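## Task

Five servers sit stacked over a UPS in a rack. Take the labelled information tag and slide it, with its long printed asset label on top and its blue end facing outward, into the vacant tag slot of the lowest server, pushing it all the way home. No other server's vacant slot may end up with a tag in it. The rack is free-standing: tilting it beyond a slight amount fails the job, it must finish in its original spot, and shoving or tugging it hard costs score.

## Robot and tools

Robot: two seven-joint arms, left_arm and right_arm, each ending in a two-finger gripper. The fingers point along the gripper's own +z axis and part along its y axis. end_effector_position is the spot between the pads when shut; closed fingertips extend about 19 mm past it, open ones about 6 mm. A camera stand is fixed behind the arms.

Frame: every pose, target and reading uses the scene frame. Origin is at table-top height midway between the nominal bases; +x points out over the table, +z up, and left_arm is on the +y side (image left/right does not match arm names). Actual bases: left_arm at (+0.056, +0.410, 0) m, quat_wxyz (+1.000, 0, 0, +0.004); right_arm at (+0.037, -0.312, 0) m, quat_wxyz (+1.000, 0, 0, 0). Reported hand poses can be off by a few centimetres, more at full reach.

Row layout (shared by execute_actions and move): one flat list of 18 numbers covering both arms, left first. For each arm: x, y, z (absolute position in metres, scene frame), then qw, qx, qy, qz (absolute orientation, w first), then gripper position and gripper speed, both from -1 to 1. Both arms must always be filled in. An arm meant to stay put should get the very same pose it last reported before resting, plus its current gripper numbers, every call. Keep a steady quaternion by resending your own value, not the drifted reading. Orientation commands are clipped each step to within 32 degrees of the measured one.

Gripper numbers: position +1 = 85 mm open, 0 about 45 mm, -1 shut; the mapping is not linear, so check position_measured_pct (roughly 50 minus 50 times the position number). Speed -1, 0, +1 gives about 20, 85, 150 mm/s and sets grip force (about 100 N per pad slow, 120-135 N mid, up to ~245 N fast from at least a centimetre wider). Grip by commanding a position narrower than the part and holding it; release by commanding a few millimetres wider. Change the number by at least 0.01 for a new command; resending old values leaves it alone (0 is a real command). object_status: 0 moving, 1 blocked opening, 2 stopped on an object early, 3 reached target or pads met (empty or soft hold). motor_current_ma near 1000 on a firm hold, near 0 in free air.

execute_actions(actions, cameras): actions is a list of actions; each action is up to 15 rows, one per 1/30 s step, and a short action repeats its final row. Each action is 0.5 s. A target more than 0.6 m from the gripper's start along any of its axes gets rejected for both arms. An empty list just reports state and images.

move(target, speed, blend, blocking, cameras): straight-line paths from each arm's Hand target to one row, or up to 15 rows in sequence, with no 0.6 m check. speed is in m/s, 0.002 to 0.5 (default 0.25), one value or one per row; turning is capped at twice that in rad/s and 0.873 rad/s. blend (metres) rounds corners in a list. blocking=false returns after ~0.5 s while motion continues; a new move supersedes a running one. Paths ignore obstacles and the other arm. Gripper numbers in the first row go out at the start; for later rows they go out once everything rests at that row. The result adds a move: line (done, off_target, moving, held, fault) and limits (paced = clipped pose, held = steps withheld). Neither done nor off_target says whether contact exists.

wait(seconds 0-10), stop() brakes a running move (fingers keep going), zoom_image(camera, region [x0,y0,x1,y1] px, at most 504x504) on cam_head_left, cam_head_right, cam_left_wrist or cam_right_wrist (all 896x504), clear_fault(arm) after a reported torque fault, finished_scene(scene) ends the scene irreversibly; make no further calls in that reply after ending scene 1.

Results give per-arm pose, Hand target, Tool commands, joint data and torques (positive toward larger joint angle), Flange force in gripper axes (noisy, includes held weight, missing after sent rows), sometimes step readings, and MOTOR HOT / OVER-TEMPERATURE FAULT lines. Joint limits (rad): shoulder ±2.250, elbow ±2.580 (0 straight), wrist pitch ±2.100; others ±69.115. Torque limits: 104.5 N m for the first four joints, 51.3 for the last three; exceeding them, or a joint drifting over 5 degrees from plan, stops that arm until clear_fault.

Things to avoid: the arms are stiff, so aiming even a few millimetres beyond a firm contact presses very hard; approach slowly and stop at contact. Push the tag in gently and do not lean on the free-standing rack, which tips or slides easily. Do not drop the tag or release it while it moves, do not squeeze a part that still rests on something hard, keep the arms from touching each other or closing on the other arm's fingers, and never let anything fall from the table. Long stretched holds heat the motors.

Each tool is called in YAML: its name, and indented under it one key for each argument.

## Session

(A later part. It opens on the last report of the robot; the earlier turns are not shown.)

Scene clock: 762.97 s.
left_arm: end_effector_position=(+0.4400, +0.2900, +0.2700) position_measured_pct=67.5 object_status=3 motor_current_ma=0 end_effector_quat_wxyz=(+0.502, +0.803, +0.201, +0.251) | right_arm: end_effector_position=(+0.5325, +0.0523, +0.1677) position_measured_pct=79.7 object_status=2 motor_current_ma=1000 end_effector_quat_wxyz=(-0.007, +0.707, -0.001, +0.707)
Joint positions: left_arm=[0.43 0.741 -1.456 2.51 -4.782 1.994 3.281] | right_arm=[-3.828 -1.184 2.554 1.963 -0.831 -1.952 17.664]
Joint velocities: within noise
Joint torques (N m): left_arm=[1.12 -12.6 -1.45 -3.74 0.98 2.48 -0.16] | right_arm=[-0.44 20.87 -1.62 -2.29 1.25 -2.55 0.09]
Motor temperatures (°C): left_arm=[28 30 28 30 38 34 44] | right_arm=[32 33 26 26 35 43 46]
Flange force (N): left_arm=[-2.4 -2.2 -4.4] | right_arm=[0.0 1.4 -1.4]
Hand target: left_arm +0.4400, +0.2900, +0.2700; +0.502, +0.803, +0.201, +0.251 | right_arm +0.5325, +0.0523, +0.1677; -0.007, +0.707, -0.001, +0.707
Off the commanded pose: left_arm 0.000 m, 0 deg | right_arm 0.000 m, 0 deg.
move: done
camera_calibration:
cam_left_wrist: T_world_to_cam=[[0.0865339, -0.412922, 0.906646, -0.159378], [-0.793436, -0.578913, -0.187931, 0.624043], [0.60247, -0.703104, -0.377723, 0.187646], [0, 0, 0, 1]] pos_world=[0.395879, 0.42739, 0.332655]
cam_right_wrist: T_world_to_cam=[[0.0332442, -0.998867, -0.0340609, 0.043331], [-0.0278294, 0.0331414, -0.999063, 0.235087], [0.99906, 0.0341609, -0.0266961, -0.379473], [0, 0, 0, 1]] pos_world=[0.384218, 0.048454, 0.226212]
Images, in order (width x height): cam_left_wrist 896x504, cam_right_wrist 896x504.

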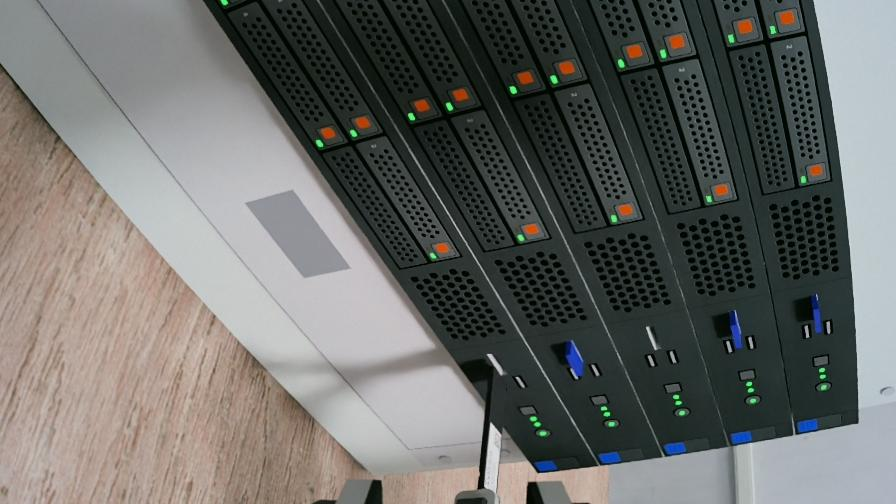

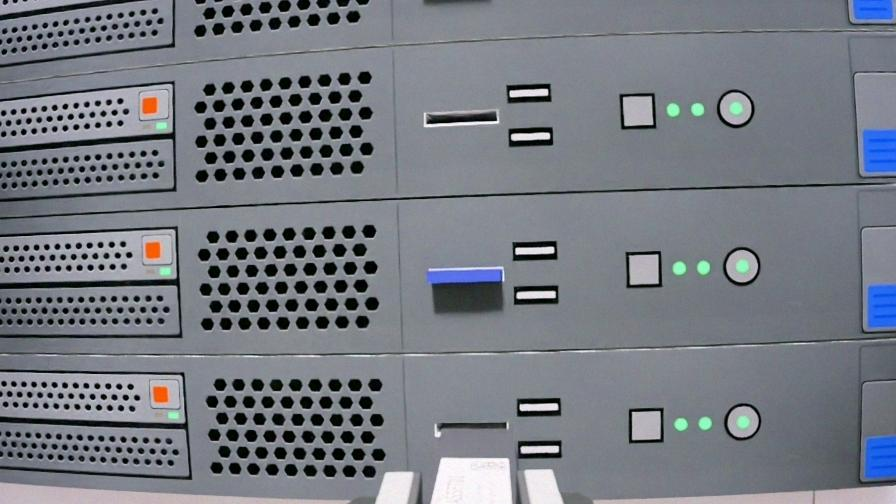

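zoom_image:
  camera: "cam_right_wrist"
  region: [420, 420, 530, 504]

Scaled by 4.582 from the camera's 896x504 image, which has a finer 1280x720 frame.

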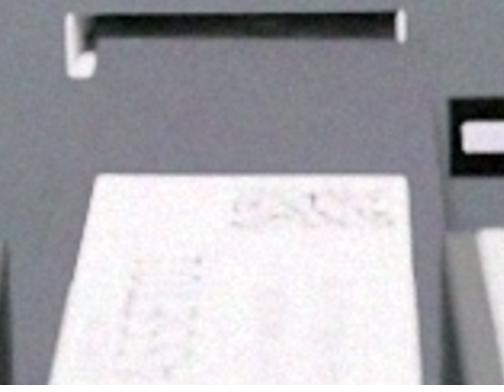

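move:
  target: [0.44,0.29,0.27,0.5,0.8,0.2,0.25,-0.35,-0.5,0.5350,0.0522,0.1676,-0.01237,0.7071,0.0046,0.7071,-0.62,-1]
  speed: 0.01
  cameras: ["cam_right_wrist"]

zoom_image:
  camera: "cam_right_wrist"
  region: [425, 410, 525, 470]

zoom_image:
  camera: "cam_right_wrist"
  region: [485, 415, 525, 445]

zoom_image:
  camera: "cam_right_wrist"
  region: [425, 415, 465, 445]

Scene clock: 819.93 s.
left_arm: end_effector_position=(+0.4400, +0.2900, +0.2700) position_measured_pct=67.5 object_status=3 motor_current_ma=0 end_effector_quat_wxyz=(+0.502, +0.803, +0.201, +0.251) | right_arm: end_effector_position=(+0.5350, +0.0522, +0.1676) position_measured_pct=79.7 object_status=2 motor_current_ma=1000 end_effector_quat_wxyz=(-0.012, +0.707, +0.005, +0.707)
Joint positions: left_arm=[0.43 0.741 -1.456 2.51 -4.782 1.994 3.281] | right_arm=[-3.821 -1.181 2.562 1.974 -0.811 -1.942 17.66]
Joint velocities: within noise
Joint torques (N m): left_arm=[1.11 -12.6 -1.49 -3.76 1 2.47 -0.18] | right_arm=[-0.42 20.86 -1.55 -2.35 1.3 -2.56 0.02]
Motor temperatures (°C): left_arm=[28 30 28 30 38 34 44] | right_arm=[31 32 26 26 35 43 46]
Flange force (N): left_arm=[-2.4 -2.2 -4.4] | right_arm=[0.2 1.3 -1.6]
Hand target: left_arm +0.4400, +0.2900, +0.2700; +0.502, +0.803, +0.201, +0.251 | right_arm +0.5350, +0.0522, +0.1676; -0.012, +0.707, +0.005, +0.707
Off the commanded pose: left_arm 0.000 m, 0 deg | right_arm 0.000 m, 0 deg.
move: done
camera_calibration:
cam_right_wrist: T_world_to_cam=[[0.0493345, -0.998201, -0.0340627, 0.0344829], [-0.028359, 0.0326905, -0.999063, 0.235369], [0.99838, 0.0502543, -0.0266952, -0.382483], [0, 0, 0, 1]] pos_world=[0.386836, 0.045948, 0.226112]
Images, in order (width x height): cam_right_wrist 896x504.

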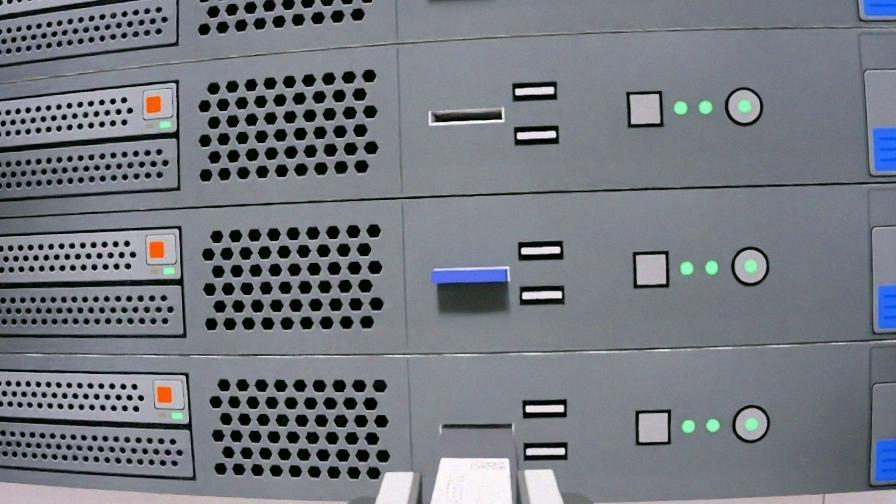

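Scaled by 5.040 from the camera's 896x504 image, which has a finer 1280x720 frame.

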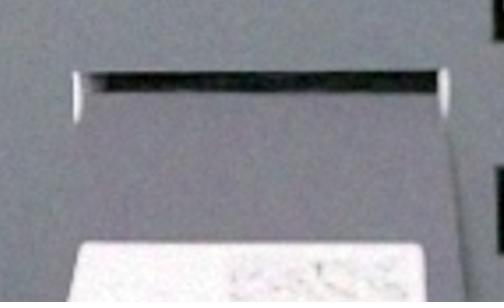

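Scaled by 12.600 from the camera's 896x504 image, which has a finer 1280x720 frame.

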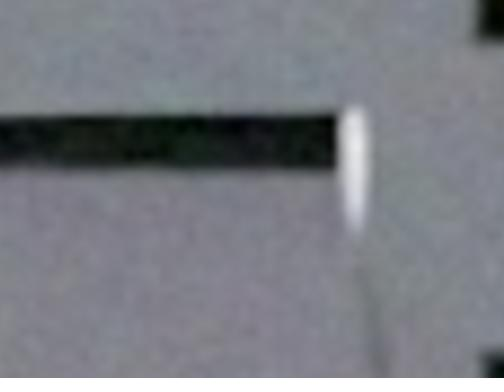

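Scaled by 12.600 from the camera's 896x504 image, which has a finer 1280x720 frame.

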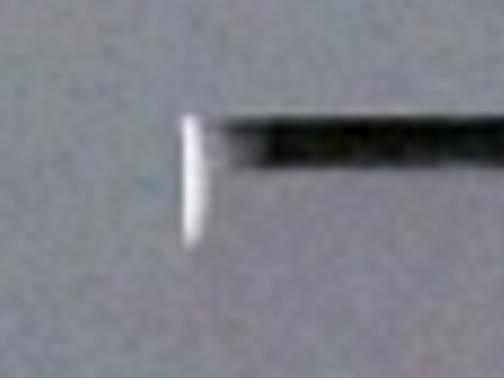

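move:
  target:
    - [0.44,0.29,0.27,0.5,0.8,0.2,0.25,-0.35,-0.5,0.5385,0.0522,0.1676,-0.01237,0.7071,0.0046,0.7071,-0.62,-1]
  speed: 0.008
  cameras: ["cam_right_wrist"]

zoom_image:
  camera: "cam_right_wrist"
  region: [425, 410, 525, 470]

Scene clock: 836.63 s.
left_arm: end_effector_position=(+0.4400, +0.2900, +0.2700) position_measured_pct=67.5 object_status=3 motor_current_ma=0 end_effector_quat_wxyz=(+0.502, +0.803, +0.201, +0.251) | right_arm: end_effector_position=(+0.5384, +0.0523, +0.1676) position_measured_pct=79.7 object_status=2 motor_current_ma=1000 end_effector_quat_wxyz=(-0.012, +0.707, +0.005, +0.707)
Joint positions: left_arm=[0.43 0.741 -1.456 2.51 -4.782 1.994 3.281] | right_arm=[-3.816 -1.18 2.565 1.968 -0.804 -1.934 17.665]
Joint velocities: within noise
Joint torques (N m): left_arm=[1.09 -12.6 -1.48 -3.76 1.02 2.46 -0.16] | right_arm=[6.97 22.53 2.41 -6.03 1.14 -2.55 0.12]
Motor temperatures (°C): left_arm=[28 30 28 30 38 34 44] | right_arm=[31 32 26 26 35 43 46]
Flange force (N): left_arm=[-2.5 -2.2 -4.5] | right_arm=[0.0 -0.1 -21.1]
Hand target: left_arm +0.4400, +0.2900, +0.2700; +0.502, +0.803, +0.201, +0.251 | right_arm +0.5385, +0.0522, +0.1676; -0.012, +0.707, +0.005, +0.707
Off the commanded pose: left_arm 0.000 m, 0 deg | right_arm 0.000 m, 0 deg.
move: done
camera_calibration:
cam_right_wrist: T_world_to_cam=[[0.0495305, -0.998191, -0.0340662, 0.0343388], [-0.0284653, 0.0326834, -0.99906, 0.235503], [0.998367, 0.0504536, -0.0267949, -0.385864], [0, 0, 0, 1]] pos_world=[0.390237, 0.0460479, 0.226112]
Images, in order (width x height): cam_right_wrist 896x504.

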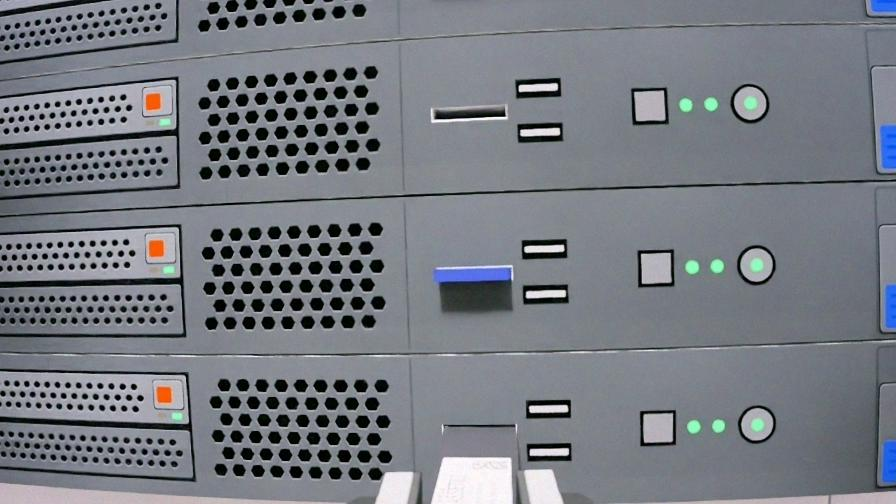

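Scaled by 5.040 from the camera's 896x504 image, which has a finer 1280x720 frame.

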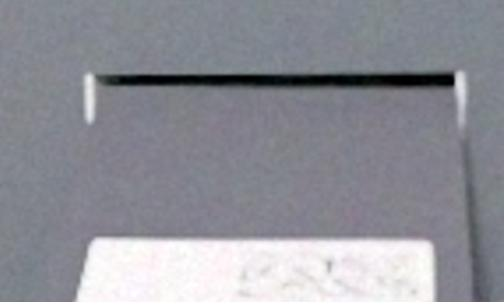

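move:
  target:
    - [0.44,0.29,0.27,0.5,0.8,0.2,0.25,-0.35,-0.5,0.5368,0.0522,0.1676,-0.01237,0.7071,0.0046,0.7071,-0.62,-1]
  speed: 0.01
  cameras: ["cam_left_wrist","cam_right_wrist"]

zoom_image:
  camera: "cam_left_wrist"
  region: [480, 345, 520, 385]

zoom_image:
  camera: "cam_right_wrist"
  region: [425, 410, 525, 470]

Scene clock: 889.07 s.
left_arm: end_effector_position=(+0.4400, +0.2900, +0.2700) position_measured_pct=67.5 object_status=3 motor_current_ma=0 end_effector_quat_wxyz=(+0.502, +0.803, +0.201, +0.251) | right_arm: end_effector_position=(+0.5368, +0.0522, +0.1676) position_measured_pct=79.7 object_status=2 motor_current_ma=1000 end_effector_quat_wxyz=(-0.012, +0.707, +0.005, +0.707)
Joint positions: left_arm=[0.43 0.741 -1.456 2.51 -4.782 1.994 3.281] | right_arm=[-3.818 -1.18 2.564 1.971 -0.807 -1.938 17.663]
Joint velocities: within noise
Joint torques (N m): left_arm=[1.15 -12.62 -1.49 -3.77 1.01 2.46 -0.18] | right_arm=[-0.38 20.89 -1.5 -2.38 1.29 -2.55 0.07]
Motor temperatures (°C): left_arm=[28 30 27 30 38 34 43] | right_arm=[32 33 26 26 35 43 45]
Flange force (N): left_arm=[-2.4 -2.5 -4.5] | right_arm=[0.1 1.3 -1.8]
Hand target: left_arm +0.4400, +0.2900, +0.2700; +0.502, +0.803, +0.201, +0.251 | right_arm +0.5368, +0.0522, +0.1676; -0.012, +0.707, +0.005, +0.707
Off the commanded pose: left_arm 0.000 m, 0 deg | right_arm 0.000 m, 0 deg.
move: done
camera_calibration:
cam_left_wrist: T_world_to_cam=[[0.0865339, -0.412922, 0.906646, -0.159378], [-0.793436, -0.578913, -0.187931, 0.624043], [0.60247, -0.703104, -0.377723, 0.187646], [0, 0, 0, 1]] pos_world=[0.395879, 0.42739, 0.332655]
cam_right_wrist: T_world_to_cam=[[0.0493346, -0.998201, -0.0340579, 0.034393], [-0.0283587, 0.0326857, -0.999063, 0.23542], [0.99838, 0.0502542, -0.0266952, -0.38428], [0, 0, 0, 1]] pos_world=[0.388636, 0.045948, 0.226112]
Images, in order (width x height): cam_left_wrist 896x504, cam_right_wrist 896x504.

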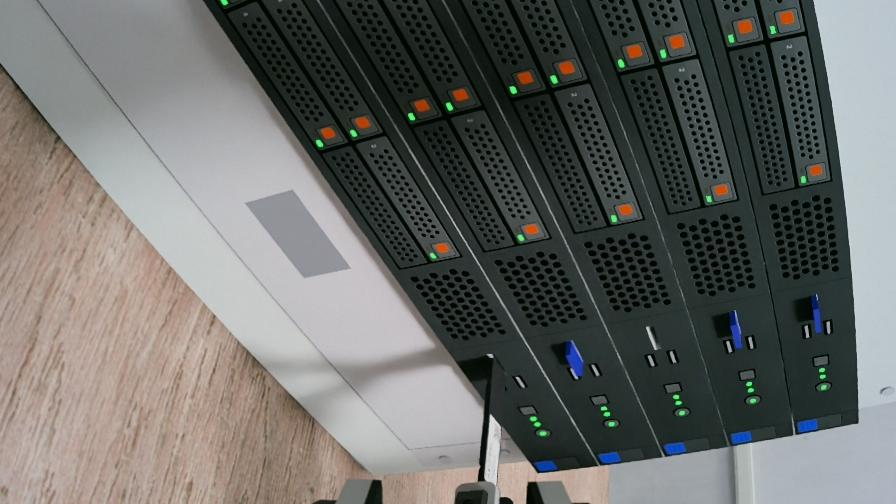

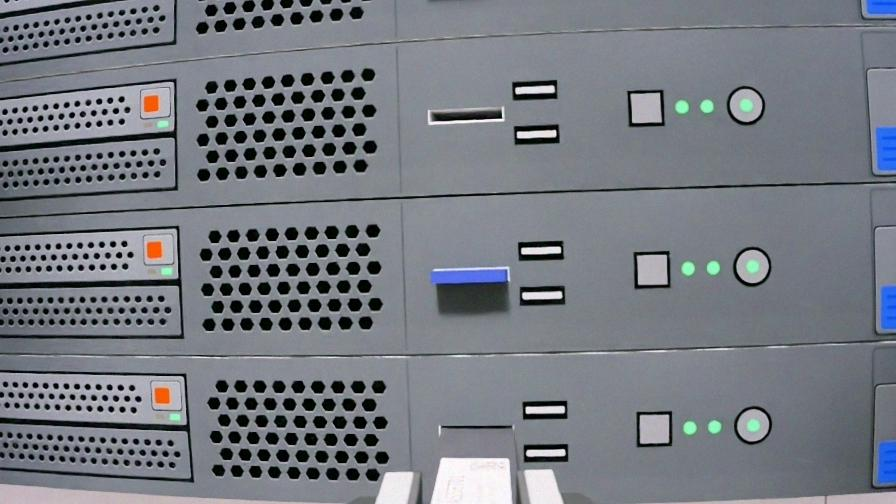

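Scaled by 12.600 from the camera's 896x504 image, which has a finer 1280x720 frame.

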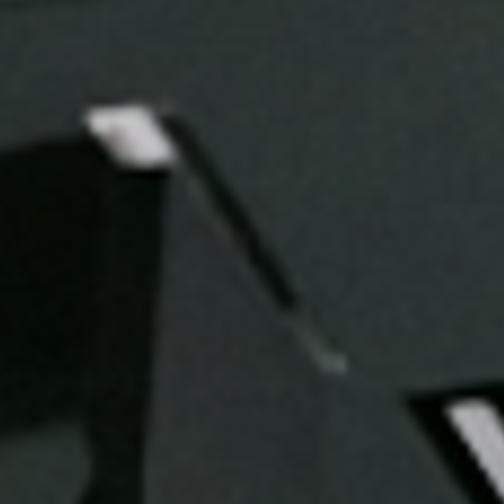

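Scaled by 5.040 from the camera's 896x504 image, which has a finer 1280x720 frame.

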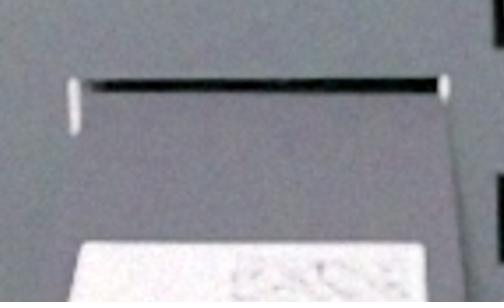

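move:
  target:
    - [0.44,0.29,0.27,0.5,0.8,0.2,0.25,-0.35,-0.5,0.5366,0.0522,0.1679,-0.01237,0.7071,0.0046,0.7071,-0.62,-1]
    - [0.44,0.29,0.27,0.5,0.8,0.2,0.25,-0.35,-0.5,0.5382,0.0522,0.1679,-0.01237,0.7071,0.0046,0.7071,-0.62,-1]
  speed: 0.01
  cameras: ["cam_left_wrist","cam_right_wrist"]

zoom_image:
  camera: "cam_left_wrist"
  region: [480, 345, 520, 385]

zoom_image:
  camera: "cam_right_wrist"
  region: [425, 410, 525, 470]

Scene clock: 911.23 s.
left_arm: end_effector_position=(+0.4400, +0.2900, +0.2700) position_measured_pct=67.5 object_status=3 motor_current_ma=0 end_effector_quat_wxyz=(+0.502, +0.803, +0.201, +0.251) | right_arm: end_effector_position=(+0.5382, +0.0523, +0.1679) position_measured_pct=79.7 object_status=2 motor_current_ma=1000 end_effector_quat_wxyz=(-0.012, +0.707, +0.005, +0.707)
Joint positions: left_arm=[0.43 0.741 -1.456 2.51 -4.782 1.994 3.281] | right_arm=[-3.817 -1.179 2.565 1.969 -0.805 -1.934 17.664]
Joint velocities: within noise
Joint torques (N m): left_arm=[1.1 -12.56 -1.47 -3.79 0.99 2.48 -0.15] | right_arm=[4.46 22.05 1.12 -4.79 1.25 -2.52 0.09]
Motor temperatures (°C): left_arm=[28 30 27 30 38 34 43] | right_arm=[31 33 26 26 35 43 45]
Flange force (N): left_arm=[-2.6 -2.2 -4.5] | right_arm=[-0.1 0.3 -14.7]
Hand target: left_arm +0.4400, +0.2900, +0.2700; +0.502, +0.803, +0.201, +0.251 | right_arm +0.5382, +0.0522, +0.1679; -0.012, +0.707, +0.005, +0.707
Off the commanded pose: left_arm 0.000 m, 0 deg | right_arm 0.000 m, 0 deg.
move: done
camera_calibration:
cam_left_wrist: T_world_to_cam=[[0.0865339, -0.412922, 0.906646, -0.159378], [-0.793436, -0.578913, -0.187931, 0.624043], [0.60247, -0.703104, -0.377723, 0.187646], [0, 0, 0, 1]] pos_world=[0.395879, 0.42739, 0.332655]
cam_right_wrist: T_world_to_cam=[[0.0494308, -0.998196, -0.0340645, 0.0343028], [-0.028462, 0.0326845, -0.99906, 0.235796], [0.998372, 0.0503539, -0.026795, -0.385549], [0, 0, 0, 1]] pos_world=[0.389937, 0.0459479, 0.226412]
Images, in order (width x height): cam_left_wrist 896x504, cam_right_wrist 896x504.

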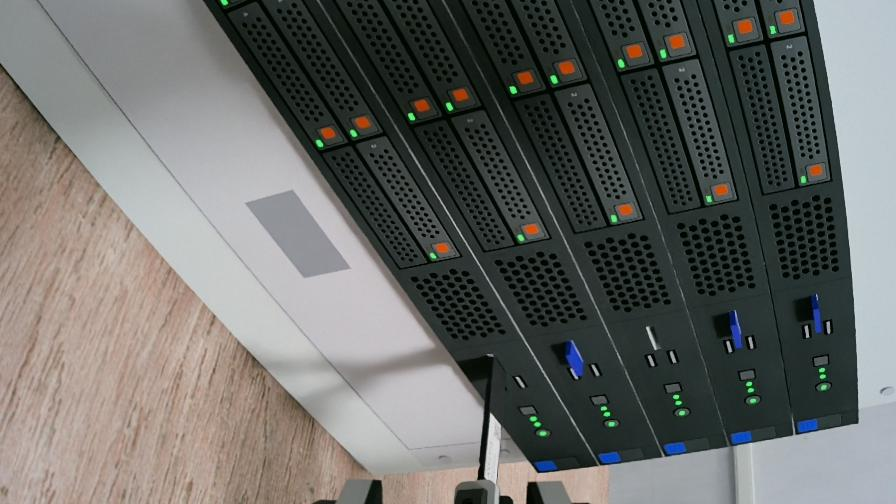

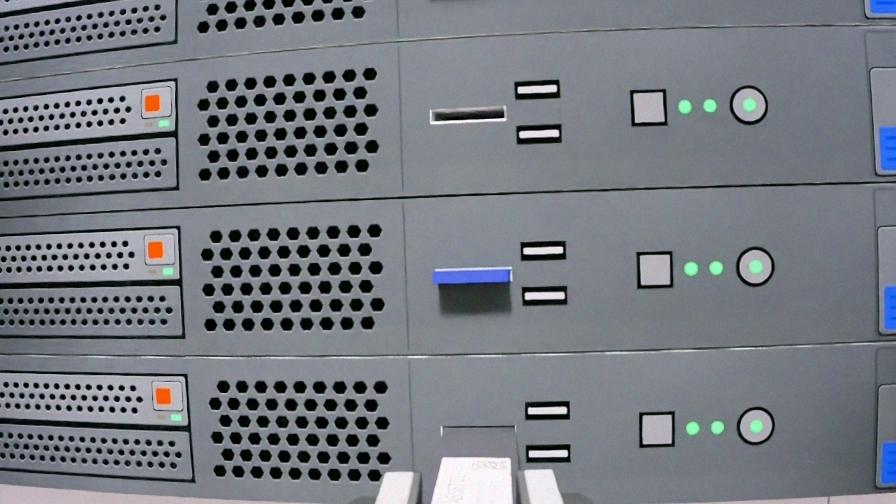

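Scaled by 12.600 from the camera's 896x504 image, which has a finer 1280x720 frame.

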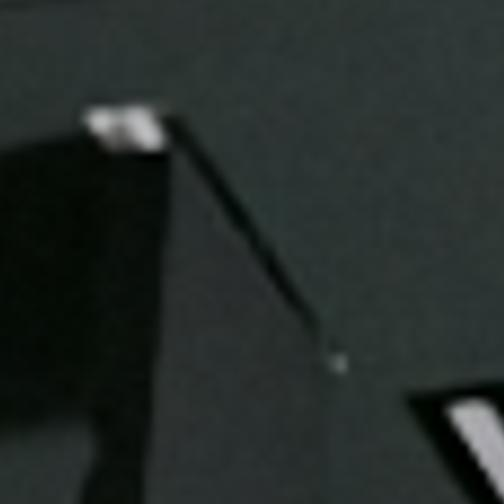

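Scaled by 5.040 from the camera's 896x504 image, which has a finer 1280x720 frame.

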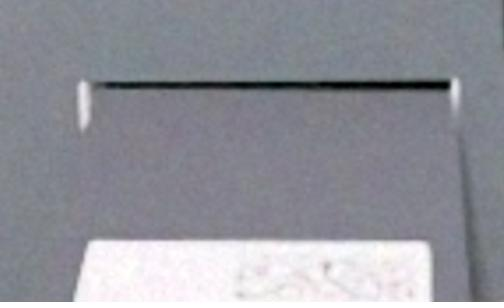

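move:
  target:
    - [0.44,0.29,0.27,0.5,0.8,0.2,0.25,-0.35,-0.5,0.5362,0.0522,0.1672,-0.01237,0.7071,0.0046,0.7071,-0.62,-1]
    - [0.44,0.29,0.27,0.5,0.8,0.2,0.25,-0.35,-0.5,0.5382,0.0522,0.1672,-0.01237,0.7071,0.0046,0.7071,-0.62,-1]
  speed: 0.01
  cameras: ["cam_left_wrist","cam_right_wrist"]

zoom_image:
  camera: "cam_left_wrist"
  region: [480, 345, 520, 385]

zoom_image:
  camera: "cam_right_wrist"
  region: [425, 410, 525, 470]

Scene clock: 948.67 s.
left_arm: end_effector_position=(+0.4400, +0.2900, +0.2700) position_measured_pct=67.5 object_status=3 motor_current_ma=0 end_effector_quat_wxyz=(+0.502, +0.803, +0.201, +0.251) | right_arm: end_effector_position=(+0.5381, +0.0523, +0.1672) position_measured_pct=79.7 object_status=2 motor_current_ma=1000 end_effector_quat_wxyz=(-0.012, +0.707, +0.005, +0.707)
Joint positions: left_arm=[0.43 0.741 -1.456 2.51 -4.782 1.994 3.281] | right_arm=[-3.817 -1.181 2.565 1.968 -0.805 -1.935 17.664]
Joint velocities: within noise
Joint torques (N m): left_arm=[1.09 -12.61 -1.45 -3.78 0.99 2.47 -0.16] | right_arm=[4.84 22.16 1.29 -4.99 1.22 -2.55 0.08]
Motor temperatures (°C): left_arm=[28 30 27 30 38 34 43] | right_arm=[31 33 26 26 35 43 45]
Flange force (N): left_arm=[-2.6 -2.1 -4.4] | right_arm=[-0.1 0.2 -15.6]
Hand target: left_arm +0.4400, +0.2900, +0.2700; +0.502, +0.803, +0.201, +0.251 | right_arm +0.5382, +0.0522, +0.1672; -0.012, +0.707, +0.005, +0.707
Off the commanded pose: left_arm 0.000 m, 0 deg | right_arm 0.000 m, 0 deg.
move: done
camera_calibration:
cam_left_wrist: T_world_to_cam=[[0.0865339, -0.412922, 0.906646, -0.159378], [-0.793436, -0.578913, -0.187931, 0.624043], [0.60247, -0.703104, -0.377723, 0.187646], [0, 0, 0, 1]] pos_world=[0.395879, 0.42739, 0.332655]
cam_right_wrist: T_world_to_cam=[[0.0495324, -0.998195, -0.0339665, 0.0343172], [-0.0284604, 0.0325838, -0.999064, 0.235099], [0.998367, 0.0504527, -0.0267951, -0.385575], [0, 0, 0, 1]] pos_world=[0.389937, 0.0460482, 0.225713]
Images, in order (width x height): cam_left_wrist 896x504, cam_right_wrist 896x504.

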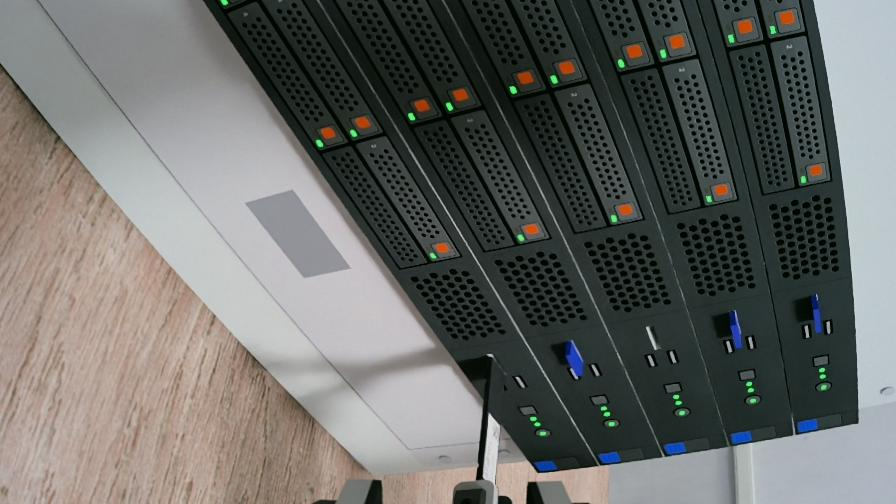

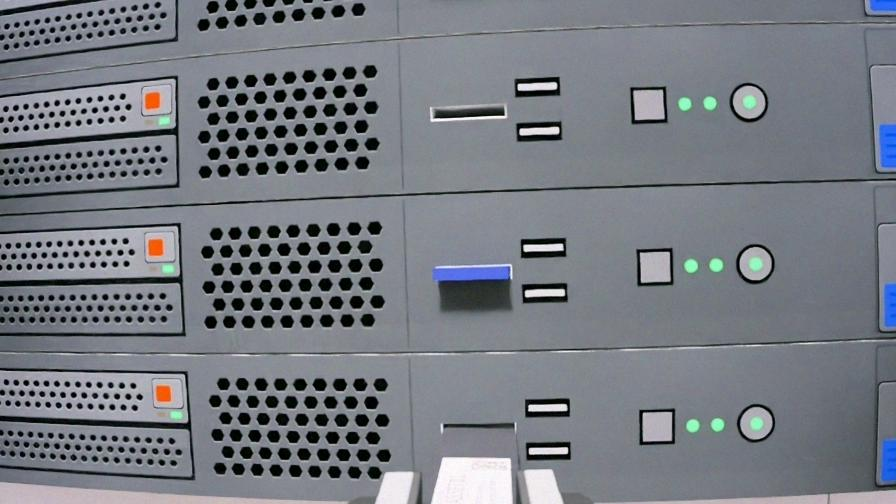

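Scaled by 12.600 from the camera's 896x504 image, which has a finer 1280x720 frame.

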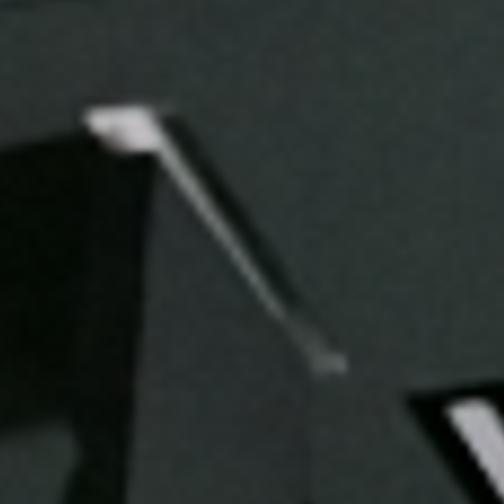

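Scaled by 5.040 from the camera's 896x504 image, which has a finer 1280x720 frame.

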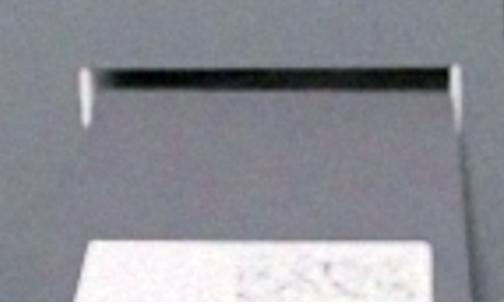

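move:
  target:
    - [0.44,0.29,0.27,0.5,0.8,0.2,0.25,-0.35,-0.5,0.5372,0.0522,0.1674,-0.01237,0.7071,0.0046,0.7071,-0.62,-1]
    - [0.44,0.29,0.27,0.5,0.8,0.2,0.25,-0.35,-0.5,0.5392,0.0522,0.1674,-0.01237,0.7071,0.0046,0.7071,-0.62,-1]
  speed: 0.01
  cameras: ["cam_left_wrist","cam_right_wrist"]

zoom_image:
  camera: "cam_left_wrist"
  region: [480, 345, 520, 385]

zoom_image:
  camera: "cam_right_wrist"
  region: [425, 410, 525, 470]

Scene clock: 997.70 s.
left_arm: end_effector_position=(+0.4400, +0.2900, +0.2700) position_measured_pct=67.5 object_status=3 motor_current_ma=0 end_effector_quat_wxyz=(+0.502, +0.803, +0.201, +0.251) | right_arm: end_effector_position=(+0.5391, +0.0523, +0.1674) position_measured_pct=79.7 object_status=2 motor_current_ma=1000 end_effector_quat_wxyz=(-0.012, +0.707, +0.005, +0.707)
Joint positions: left_arm=[0.43 0.741 -1.456 2.51 -4.782 1.994 3.281] | right_arm=[-3.816 -1.18 2.566 1.967 -0.803 -1.932 17.665]
Joint velocities: within noise
Joint torques (N m): left_arm=[1.1 -12.62 -1.51 -3.75 1 2.47 -0.17] | right_arm=[12.4 23.55 5.35 -8.28 0.58 -2.76 0.07]
Motor temperatures (°C): left_arm=[28 30 27 30 38 34 43] | right_arm=[31 33 26 26 35 43 45]
Flange force (N): left_arm=[-2.4 -2.4 -4.4] | right_arm=[-0.2 -2.6 -33.3]
Hand target: left_arm +0.4400, +0.2900, +0.2700; +0.502, +0.803, +0.201, +0.251 | right_arm +0.5392, +0.0522, +0.1674; -0.012, +0.707, +0.005, +0.707
Off the commanded pose: left_arm 0.000 m, 0 deg | right_arm 0.000 m, 0 deg.
move: done
camera_calibration:
cam_left_wrist: T_world_to_cam=[[0.0865339, -0.412922, 0.906646, -0.159378], [-0.793436, -0.578913, -0.187931, 0.624043], [0.60247, -0.703104, -0.377723, 0.187646], [0, 0, 0, 1]] pos_world=[0.395879, 0.42739, 0.332655]
cam_right_wrist: T_world_to_cam=[[0.0495304, -0.998191, -0.0340711, 0.0342984], [-0.0284655, 0.0326883, -0.99906, 0.235323], [0.998367, 0.0504537, -0.0267949, -0.386568], [0, 0, 0, 1]] pos_world=[0.390937, 0.0460479, 0.225912]
Images, in order (width x height): cam_left_wrist 896x504, cam_right_wrist 896x504.

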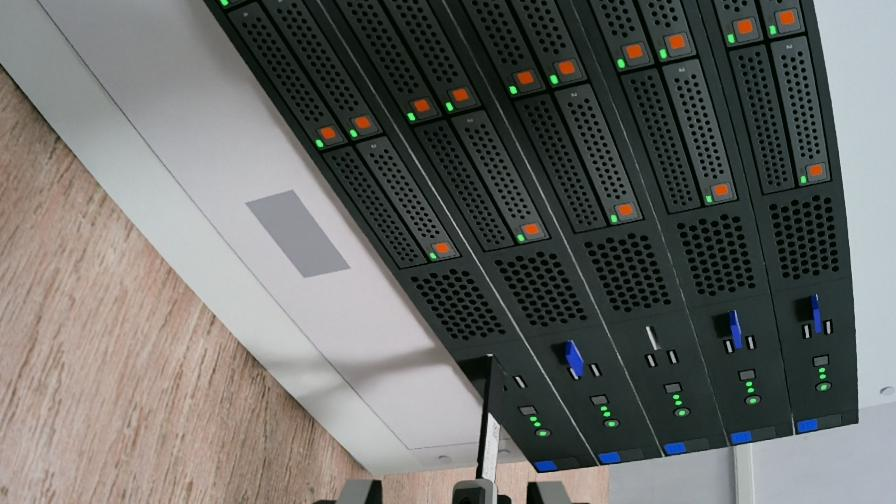

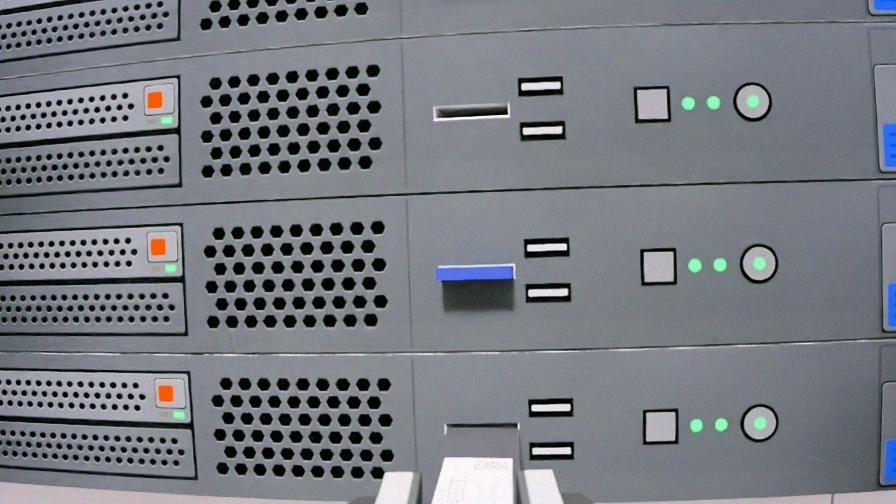

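Scaled by 12.600 from the camera's 896x504 image, which has a finer 1280x720 frame.

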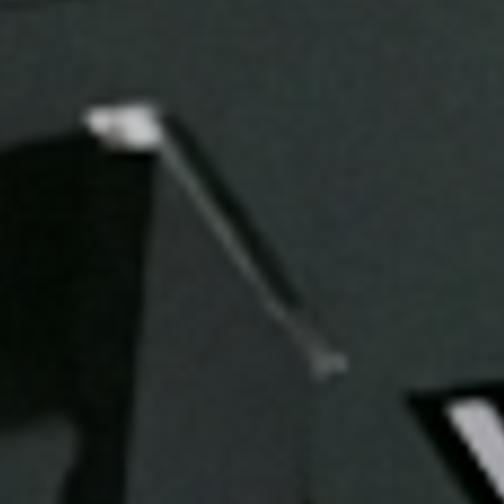

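Scaled by 5.040 from the camera's 896x504 image, which has a finer 1280x720 frame.

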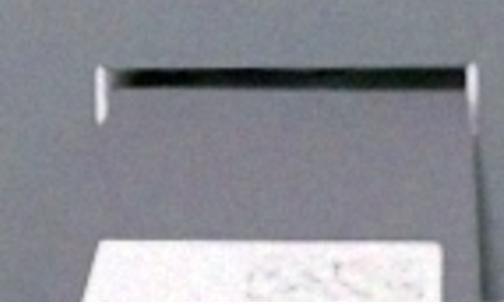

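move:
  target:
    - [0.44,0.29,0.27,0.5,0.8,0.2,0.25,-0.35,-0.5,0.5325,0.0522,0.1674,-0.01237,0.7071,0.0046,0.7071,-0.62,-1]
  speed: 0.02
  cameras: ["cam_left_wrist","cam_right_wrist"]

zoom_image:
  camera: "cam_left_wrist"
  region: [450, 340, 530, 400]

zoom_image:
  camera: "cam_left_wrist"
  region: [440, 390, 540, 504]

zoom_image:
  camera: "cam_right_wrist"
  region: [425, 410, 525, 470]

Scene clock: 1017.60 s.
left_arm: end_effector_position=(+0.4400, +0.2900, +0.2700) position_measured_pct=67.5 object_status=3 motor_current_ma=0 end_effector_quat_wxyz=(+0.502, +0.803, +0.201, +0.251) | right_arm: end_effector_position=(+0.5325, +0.0522, +0.1674) position_measured_pct=79.7 object_status=2 motor_current_ma=1000 end_effector_quat_wxyz=(-0.012, +0.707, +0.005, +0.707)
Joint positions: left_arm=[0.43 0.741 -1.456 2.51 -4.782 1.994 3.281] | right_arm=[-3.824 -1.182 2.56 1.977 -0.815 -1.949 17.657]
Joint velocities: within noise
Joint torques (N m): left_arm=[1.12 -12.63 -1.44 -3.79 0.98 2.45 -0.17] | right_arm=[-0.42 20.82 -1.52 -2.27 1.25 -2.58 0.06]
Motor temperatures (°C): left_arm=[28 30 27 30 38 34 43] | right_arm=[32 33 26 26 35 43 45]
Flange force (N): left_arm=[-2.5 -2.3 -4.4] | right_arm=[0.1 1.3 -1.5]
Hand target: left_arm +0.4400, +0.2900, +0.2700; +0.502, +0.803, +0.201, +0.251 | right_arm +0.5325, +0.0522, +0.1674; -0.012, +0.707, +0.005, +0.707
Off the commanded pose: left_arm 0.000 m, 0 deg | right_arm 0.000 m, 0 deg.
move: done
camera_calibration:
cam_left_wrist: T_world_to_cam=[[0.0865339, -0.412922, 0.906646, -0.159378], [-0.793436, -0.578913, -0.187931, 0.624043], [0.60247, -0.703104, -0.377723, 0.187646], [0, 0, 0, 1]] pos_world=[0.395879, 0.42739, 0.332655]
cam_right_wrist: T_world_to_cam=[[0.0493346, -0.998201, -0.0340579, 0.0345984], [-0.0283587, 0.0326857, -0.999063, 0.235098], [0.99838, 0.0502542, -0.0266952, -0.379992], [0, 0, 0, 1]] pos_world=[0.384336, 0.045948, 0.225912]
Images, in order (width x height): cam_left_wrist 896x504, cam_right_wrist 896x504.

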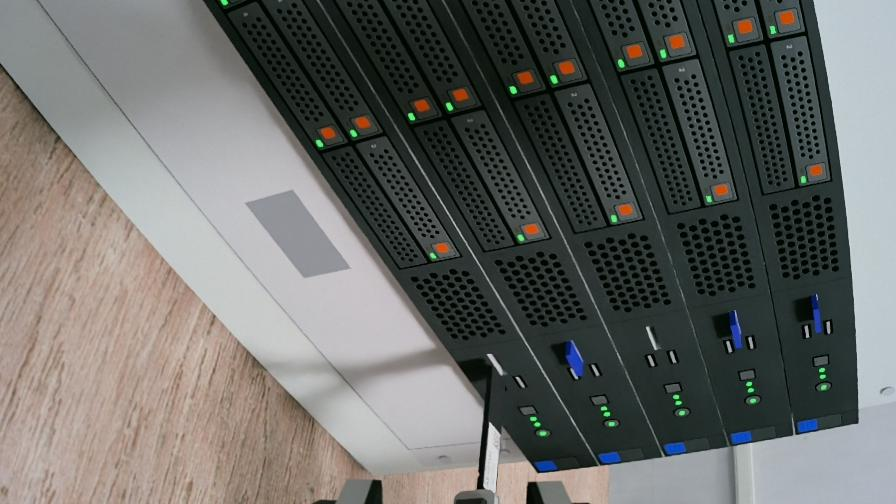

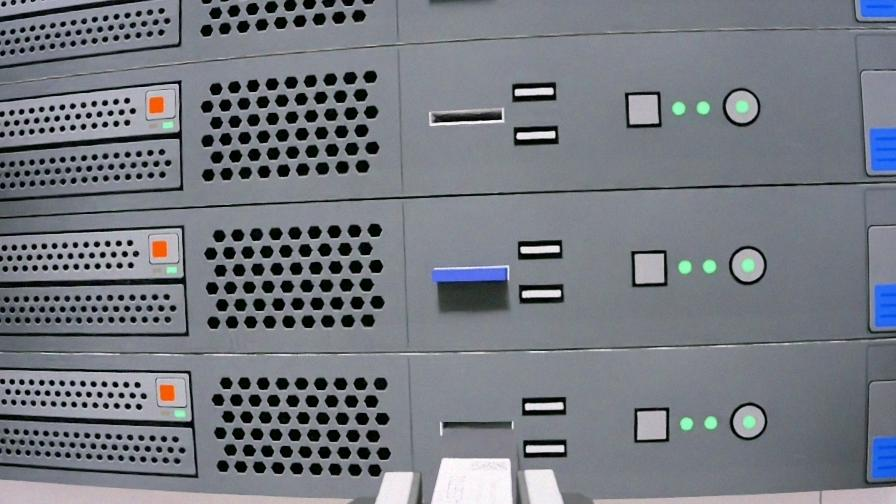

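Scaled by 6.300 from the camera's 896x504 image, which has a finer 1280x720 frame.

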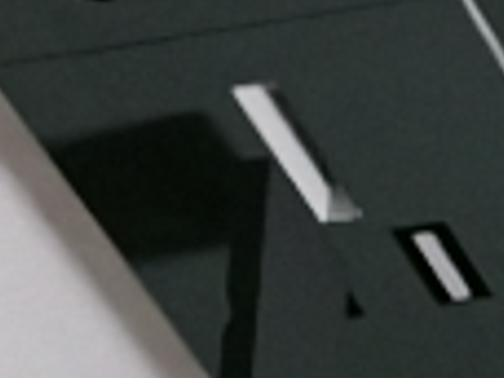

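Scaled by 4.421 from the camera's 896x504 image, which has a finer 1280x720 frame.

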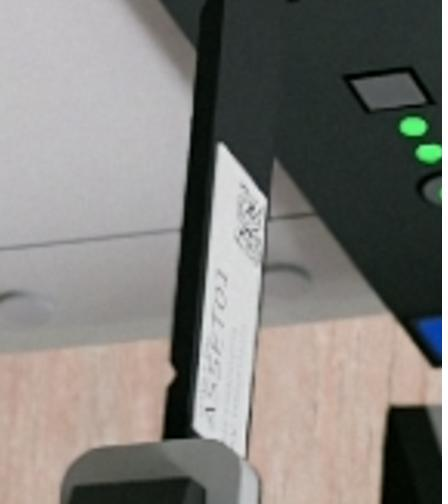

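Scaled by 5.040 from the camera's 896x504 image, which has a finer 1280x720 frame.

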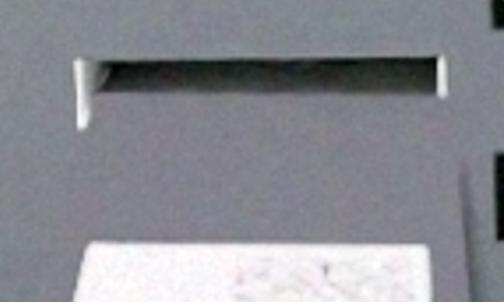

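zoom_image:
  camera: "cam_right_wrist"
  region: [440, 415, 470, 435]

zoom_image:
  camera: "cam_right_wrist"
  region: [485, 415, 515, 435]

Scaled by 16.800 from the camera's 896x504 image, which has a finer 1280x720 frame.

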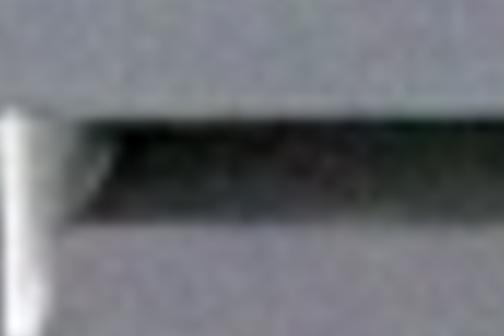

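Scaled by 16.800 from the camera's 896x504 image, which has a finer 1280x720 frame.

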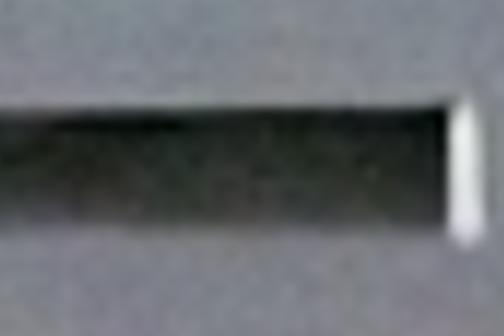

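move:
  target:
    - [0.44,0.29,0.27,0.5,0.8,0.2,0.25,-0.35,-0.5,0.5355,0.0522,0.1676,-0.0053,0.7071,0.01167,0.7071,-0.62,-1]
  speed: 0.01
  cameras: ["cam_right_wrist"]

zoom_image:
  camera: "cam_right_wrist"
  region: [435, 415, 480, 445]

zoom_image:
  camera: "cam_right_wrist"
  region: [480, 415, 525, 445]

Scene clock: 1075.97 s.
left_arm: end_effector_position=(+0.4400, +0.2900, +0.2700) position_measured_pct=67.5 object_status=3 motor_current_ma=0 end_effector_quat_wxyz=(+0.502, +0.803, +0.201, +0.251) | right_arm: end_effector_position=(+0.5355, +0.0522, +0.1676) position_measured_pct=79.7 object_status=2 motor_current_ma=1000 end_effector_quat_wxyz=(-0.005, +0.707, +0.012, +0.707)
Joint positions: left_arm=[0.43 0.741 -1.456 2.51 -4.782 1.994 3.281] | right_arm=[-3.823 -1.179 2.567 1.973 -0.813 -1.937 17.678]
Joint velocities: within noise
Joint torques (N m): left_arm=[1.13 -12.63 -1.47 -3.77 0.99 2.48 -0.15] | right_arm=[-0.41 20.86 -1.53 -2.33 1.29 -2.54 0.08]
Motor temperatures (°C): left_arm=[28 30 27 30 38 34 43] | right_arm=[31 33 26 26 35 43 45]
Flange force (N): left_arm=[-2.5 -2.5 -4.5] | right_arm=[0.0 1.3 -1.7]
Hand target: left_arm +0.4400, +0.2900, +0.2700; +0.502, +0.803, +0.201, +0.251 | right_arm +0.5355, +0.0522, +0.1676; -0.005, +0.707, +0.012, +0.707
Off the commanded pose: left_arm 0.000 m, 0 deg | right_arm 0.000 m, 0 deg.
move: done
camera_calibration:
cam_right_wrist: T_world_to_cam=[[0.0492965, -0.998685, -0.0140678, 0.0311329], [-0.0280893, 0.0126931, -0.999525, 0.236409], [0.998389, 0.0496683, -0.0274266, -0.382846], [0, 0, 0, 1]] pos_world=[0.387336, 0.0471065, 0.226235]
Images, in order (width x height): cam_right_wrist 896x504.

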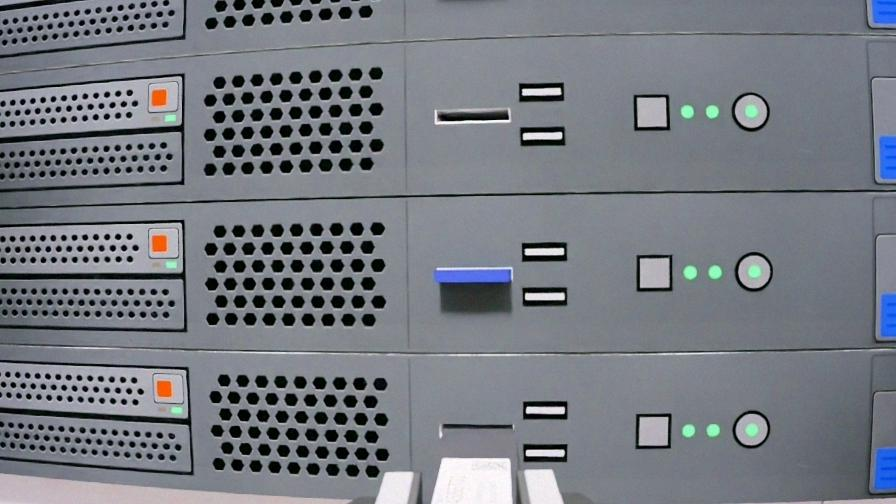

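Scaled by 11.200 from the camera's 896x504 image, which has a finer 1280x720 frame.

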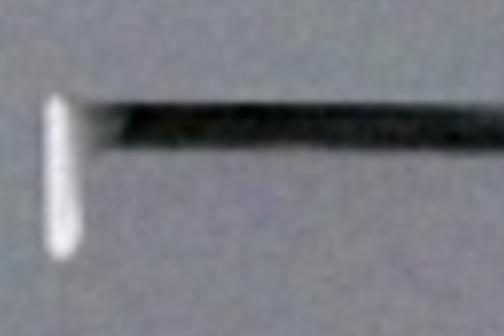

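Scaled by 11.200 from the camera's 896x504 image, which has a finer 1280x720 frame.

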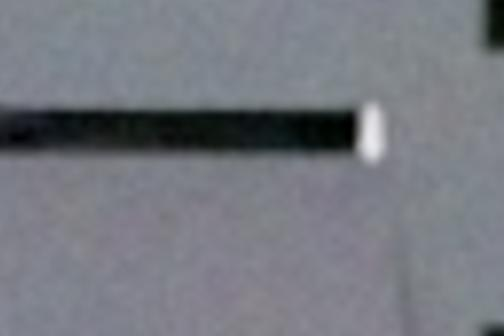

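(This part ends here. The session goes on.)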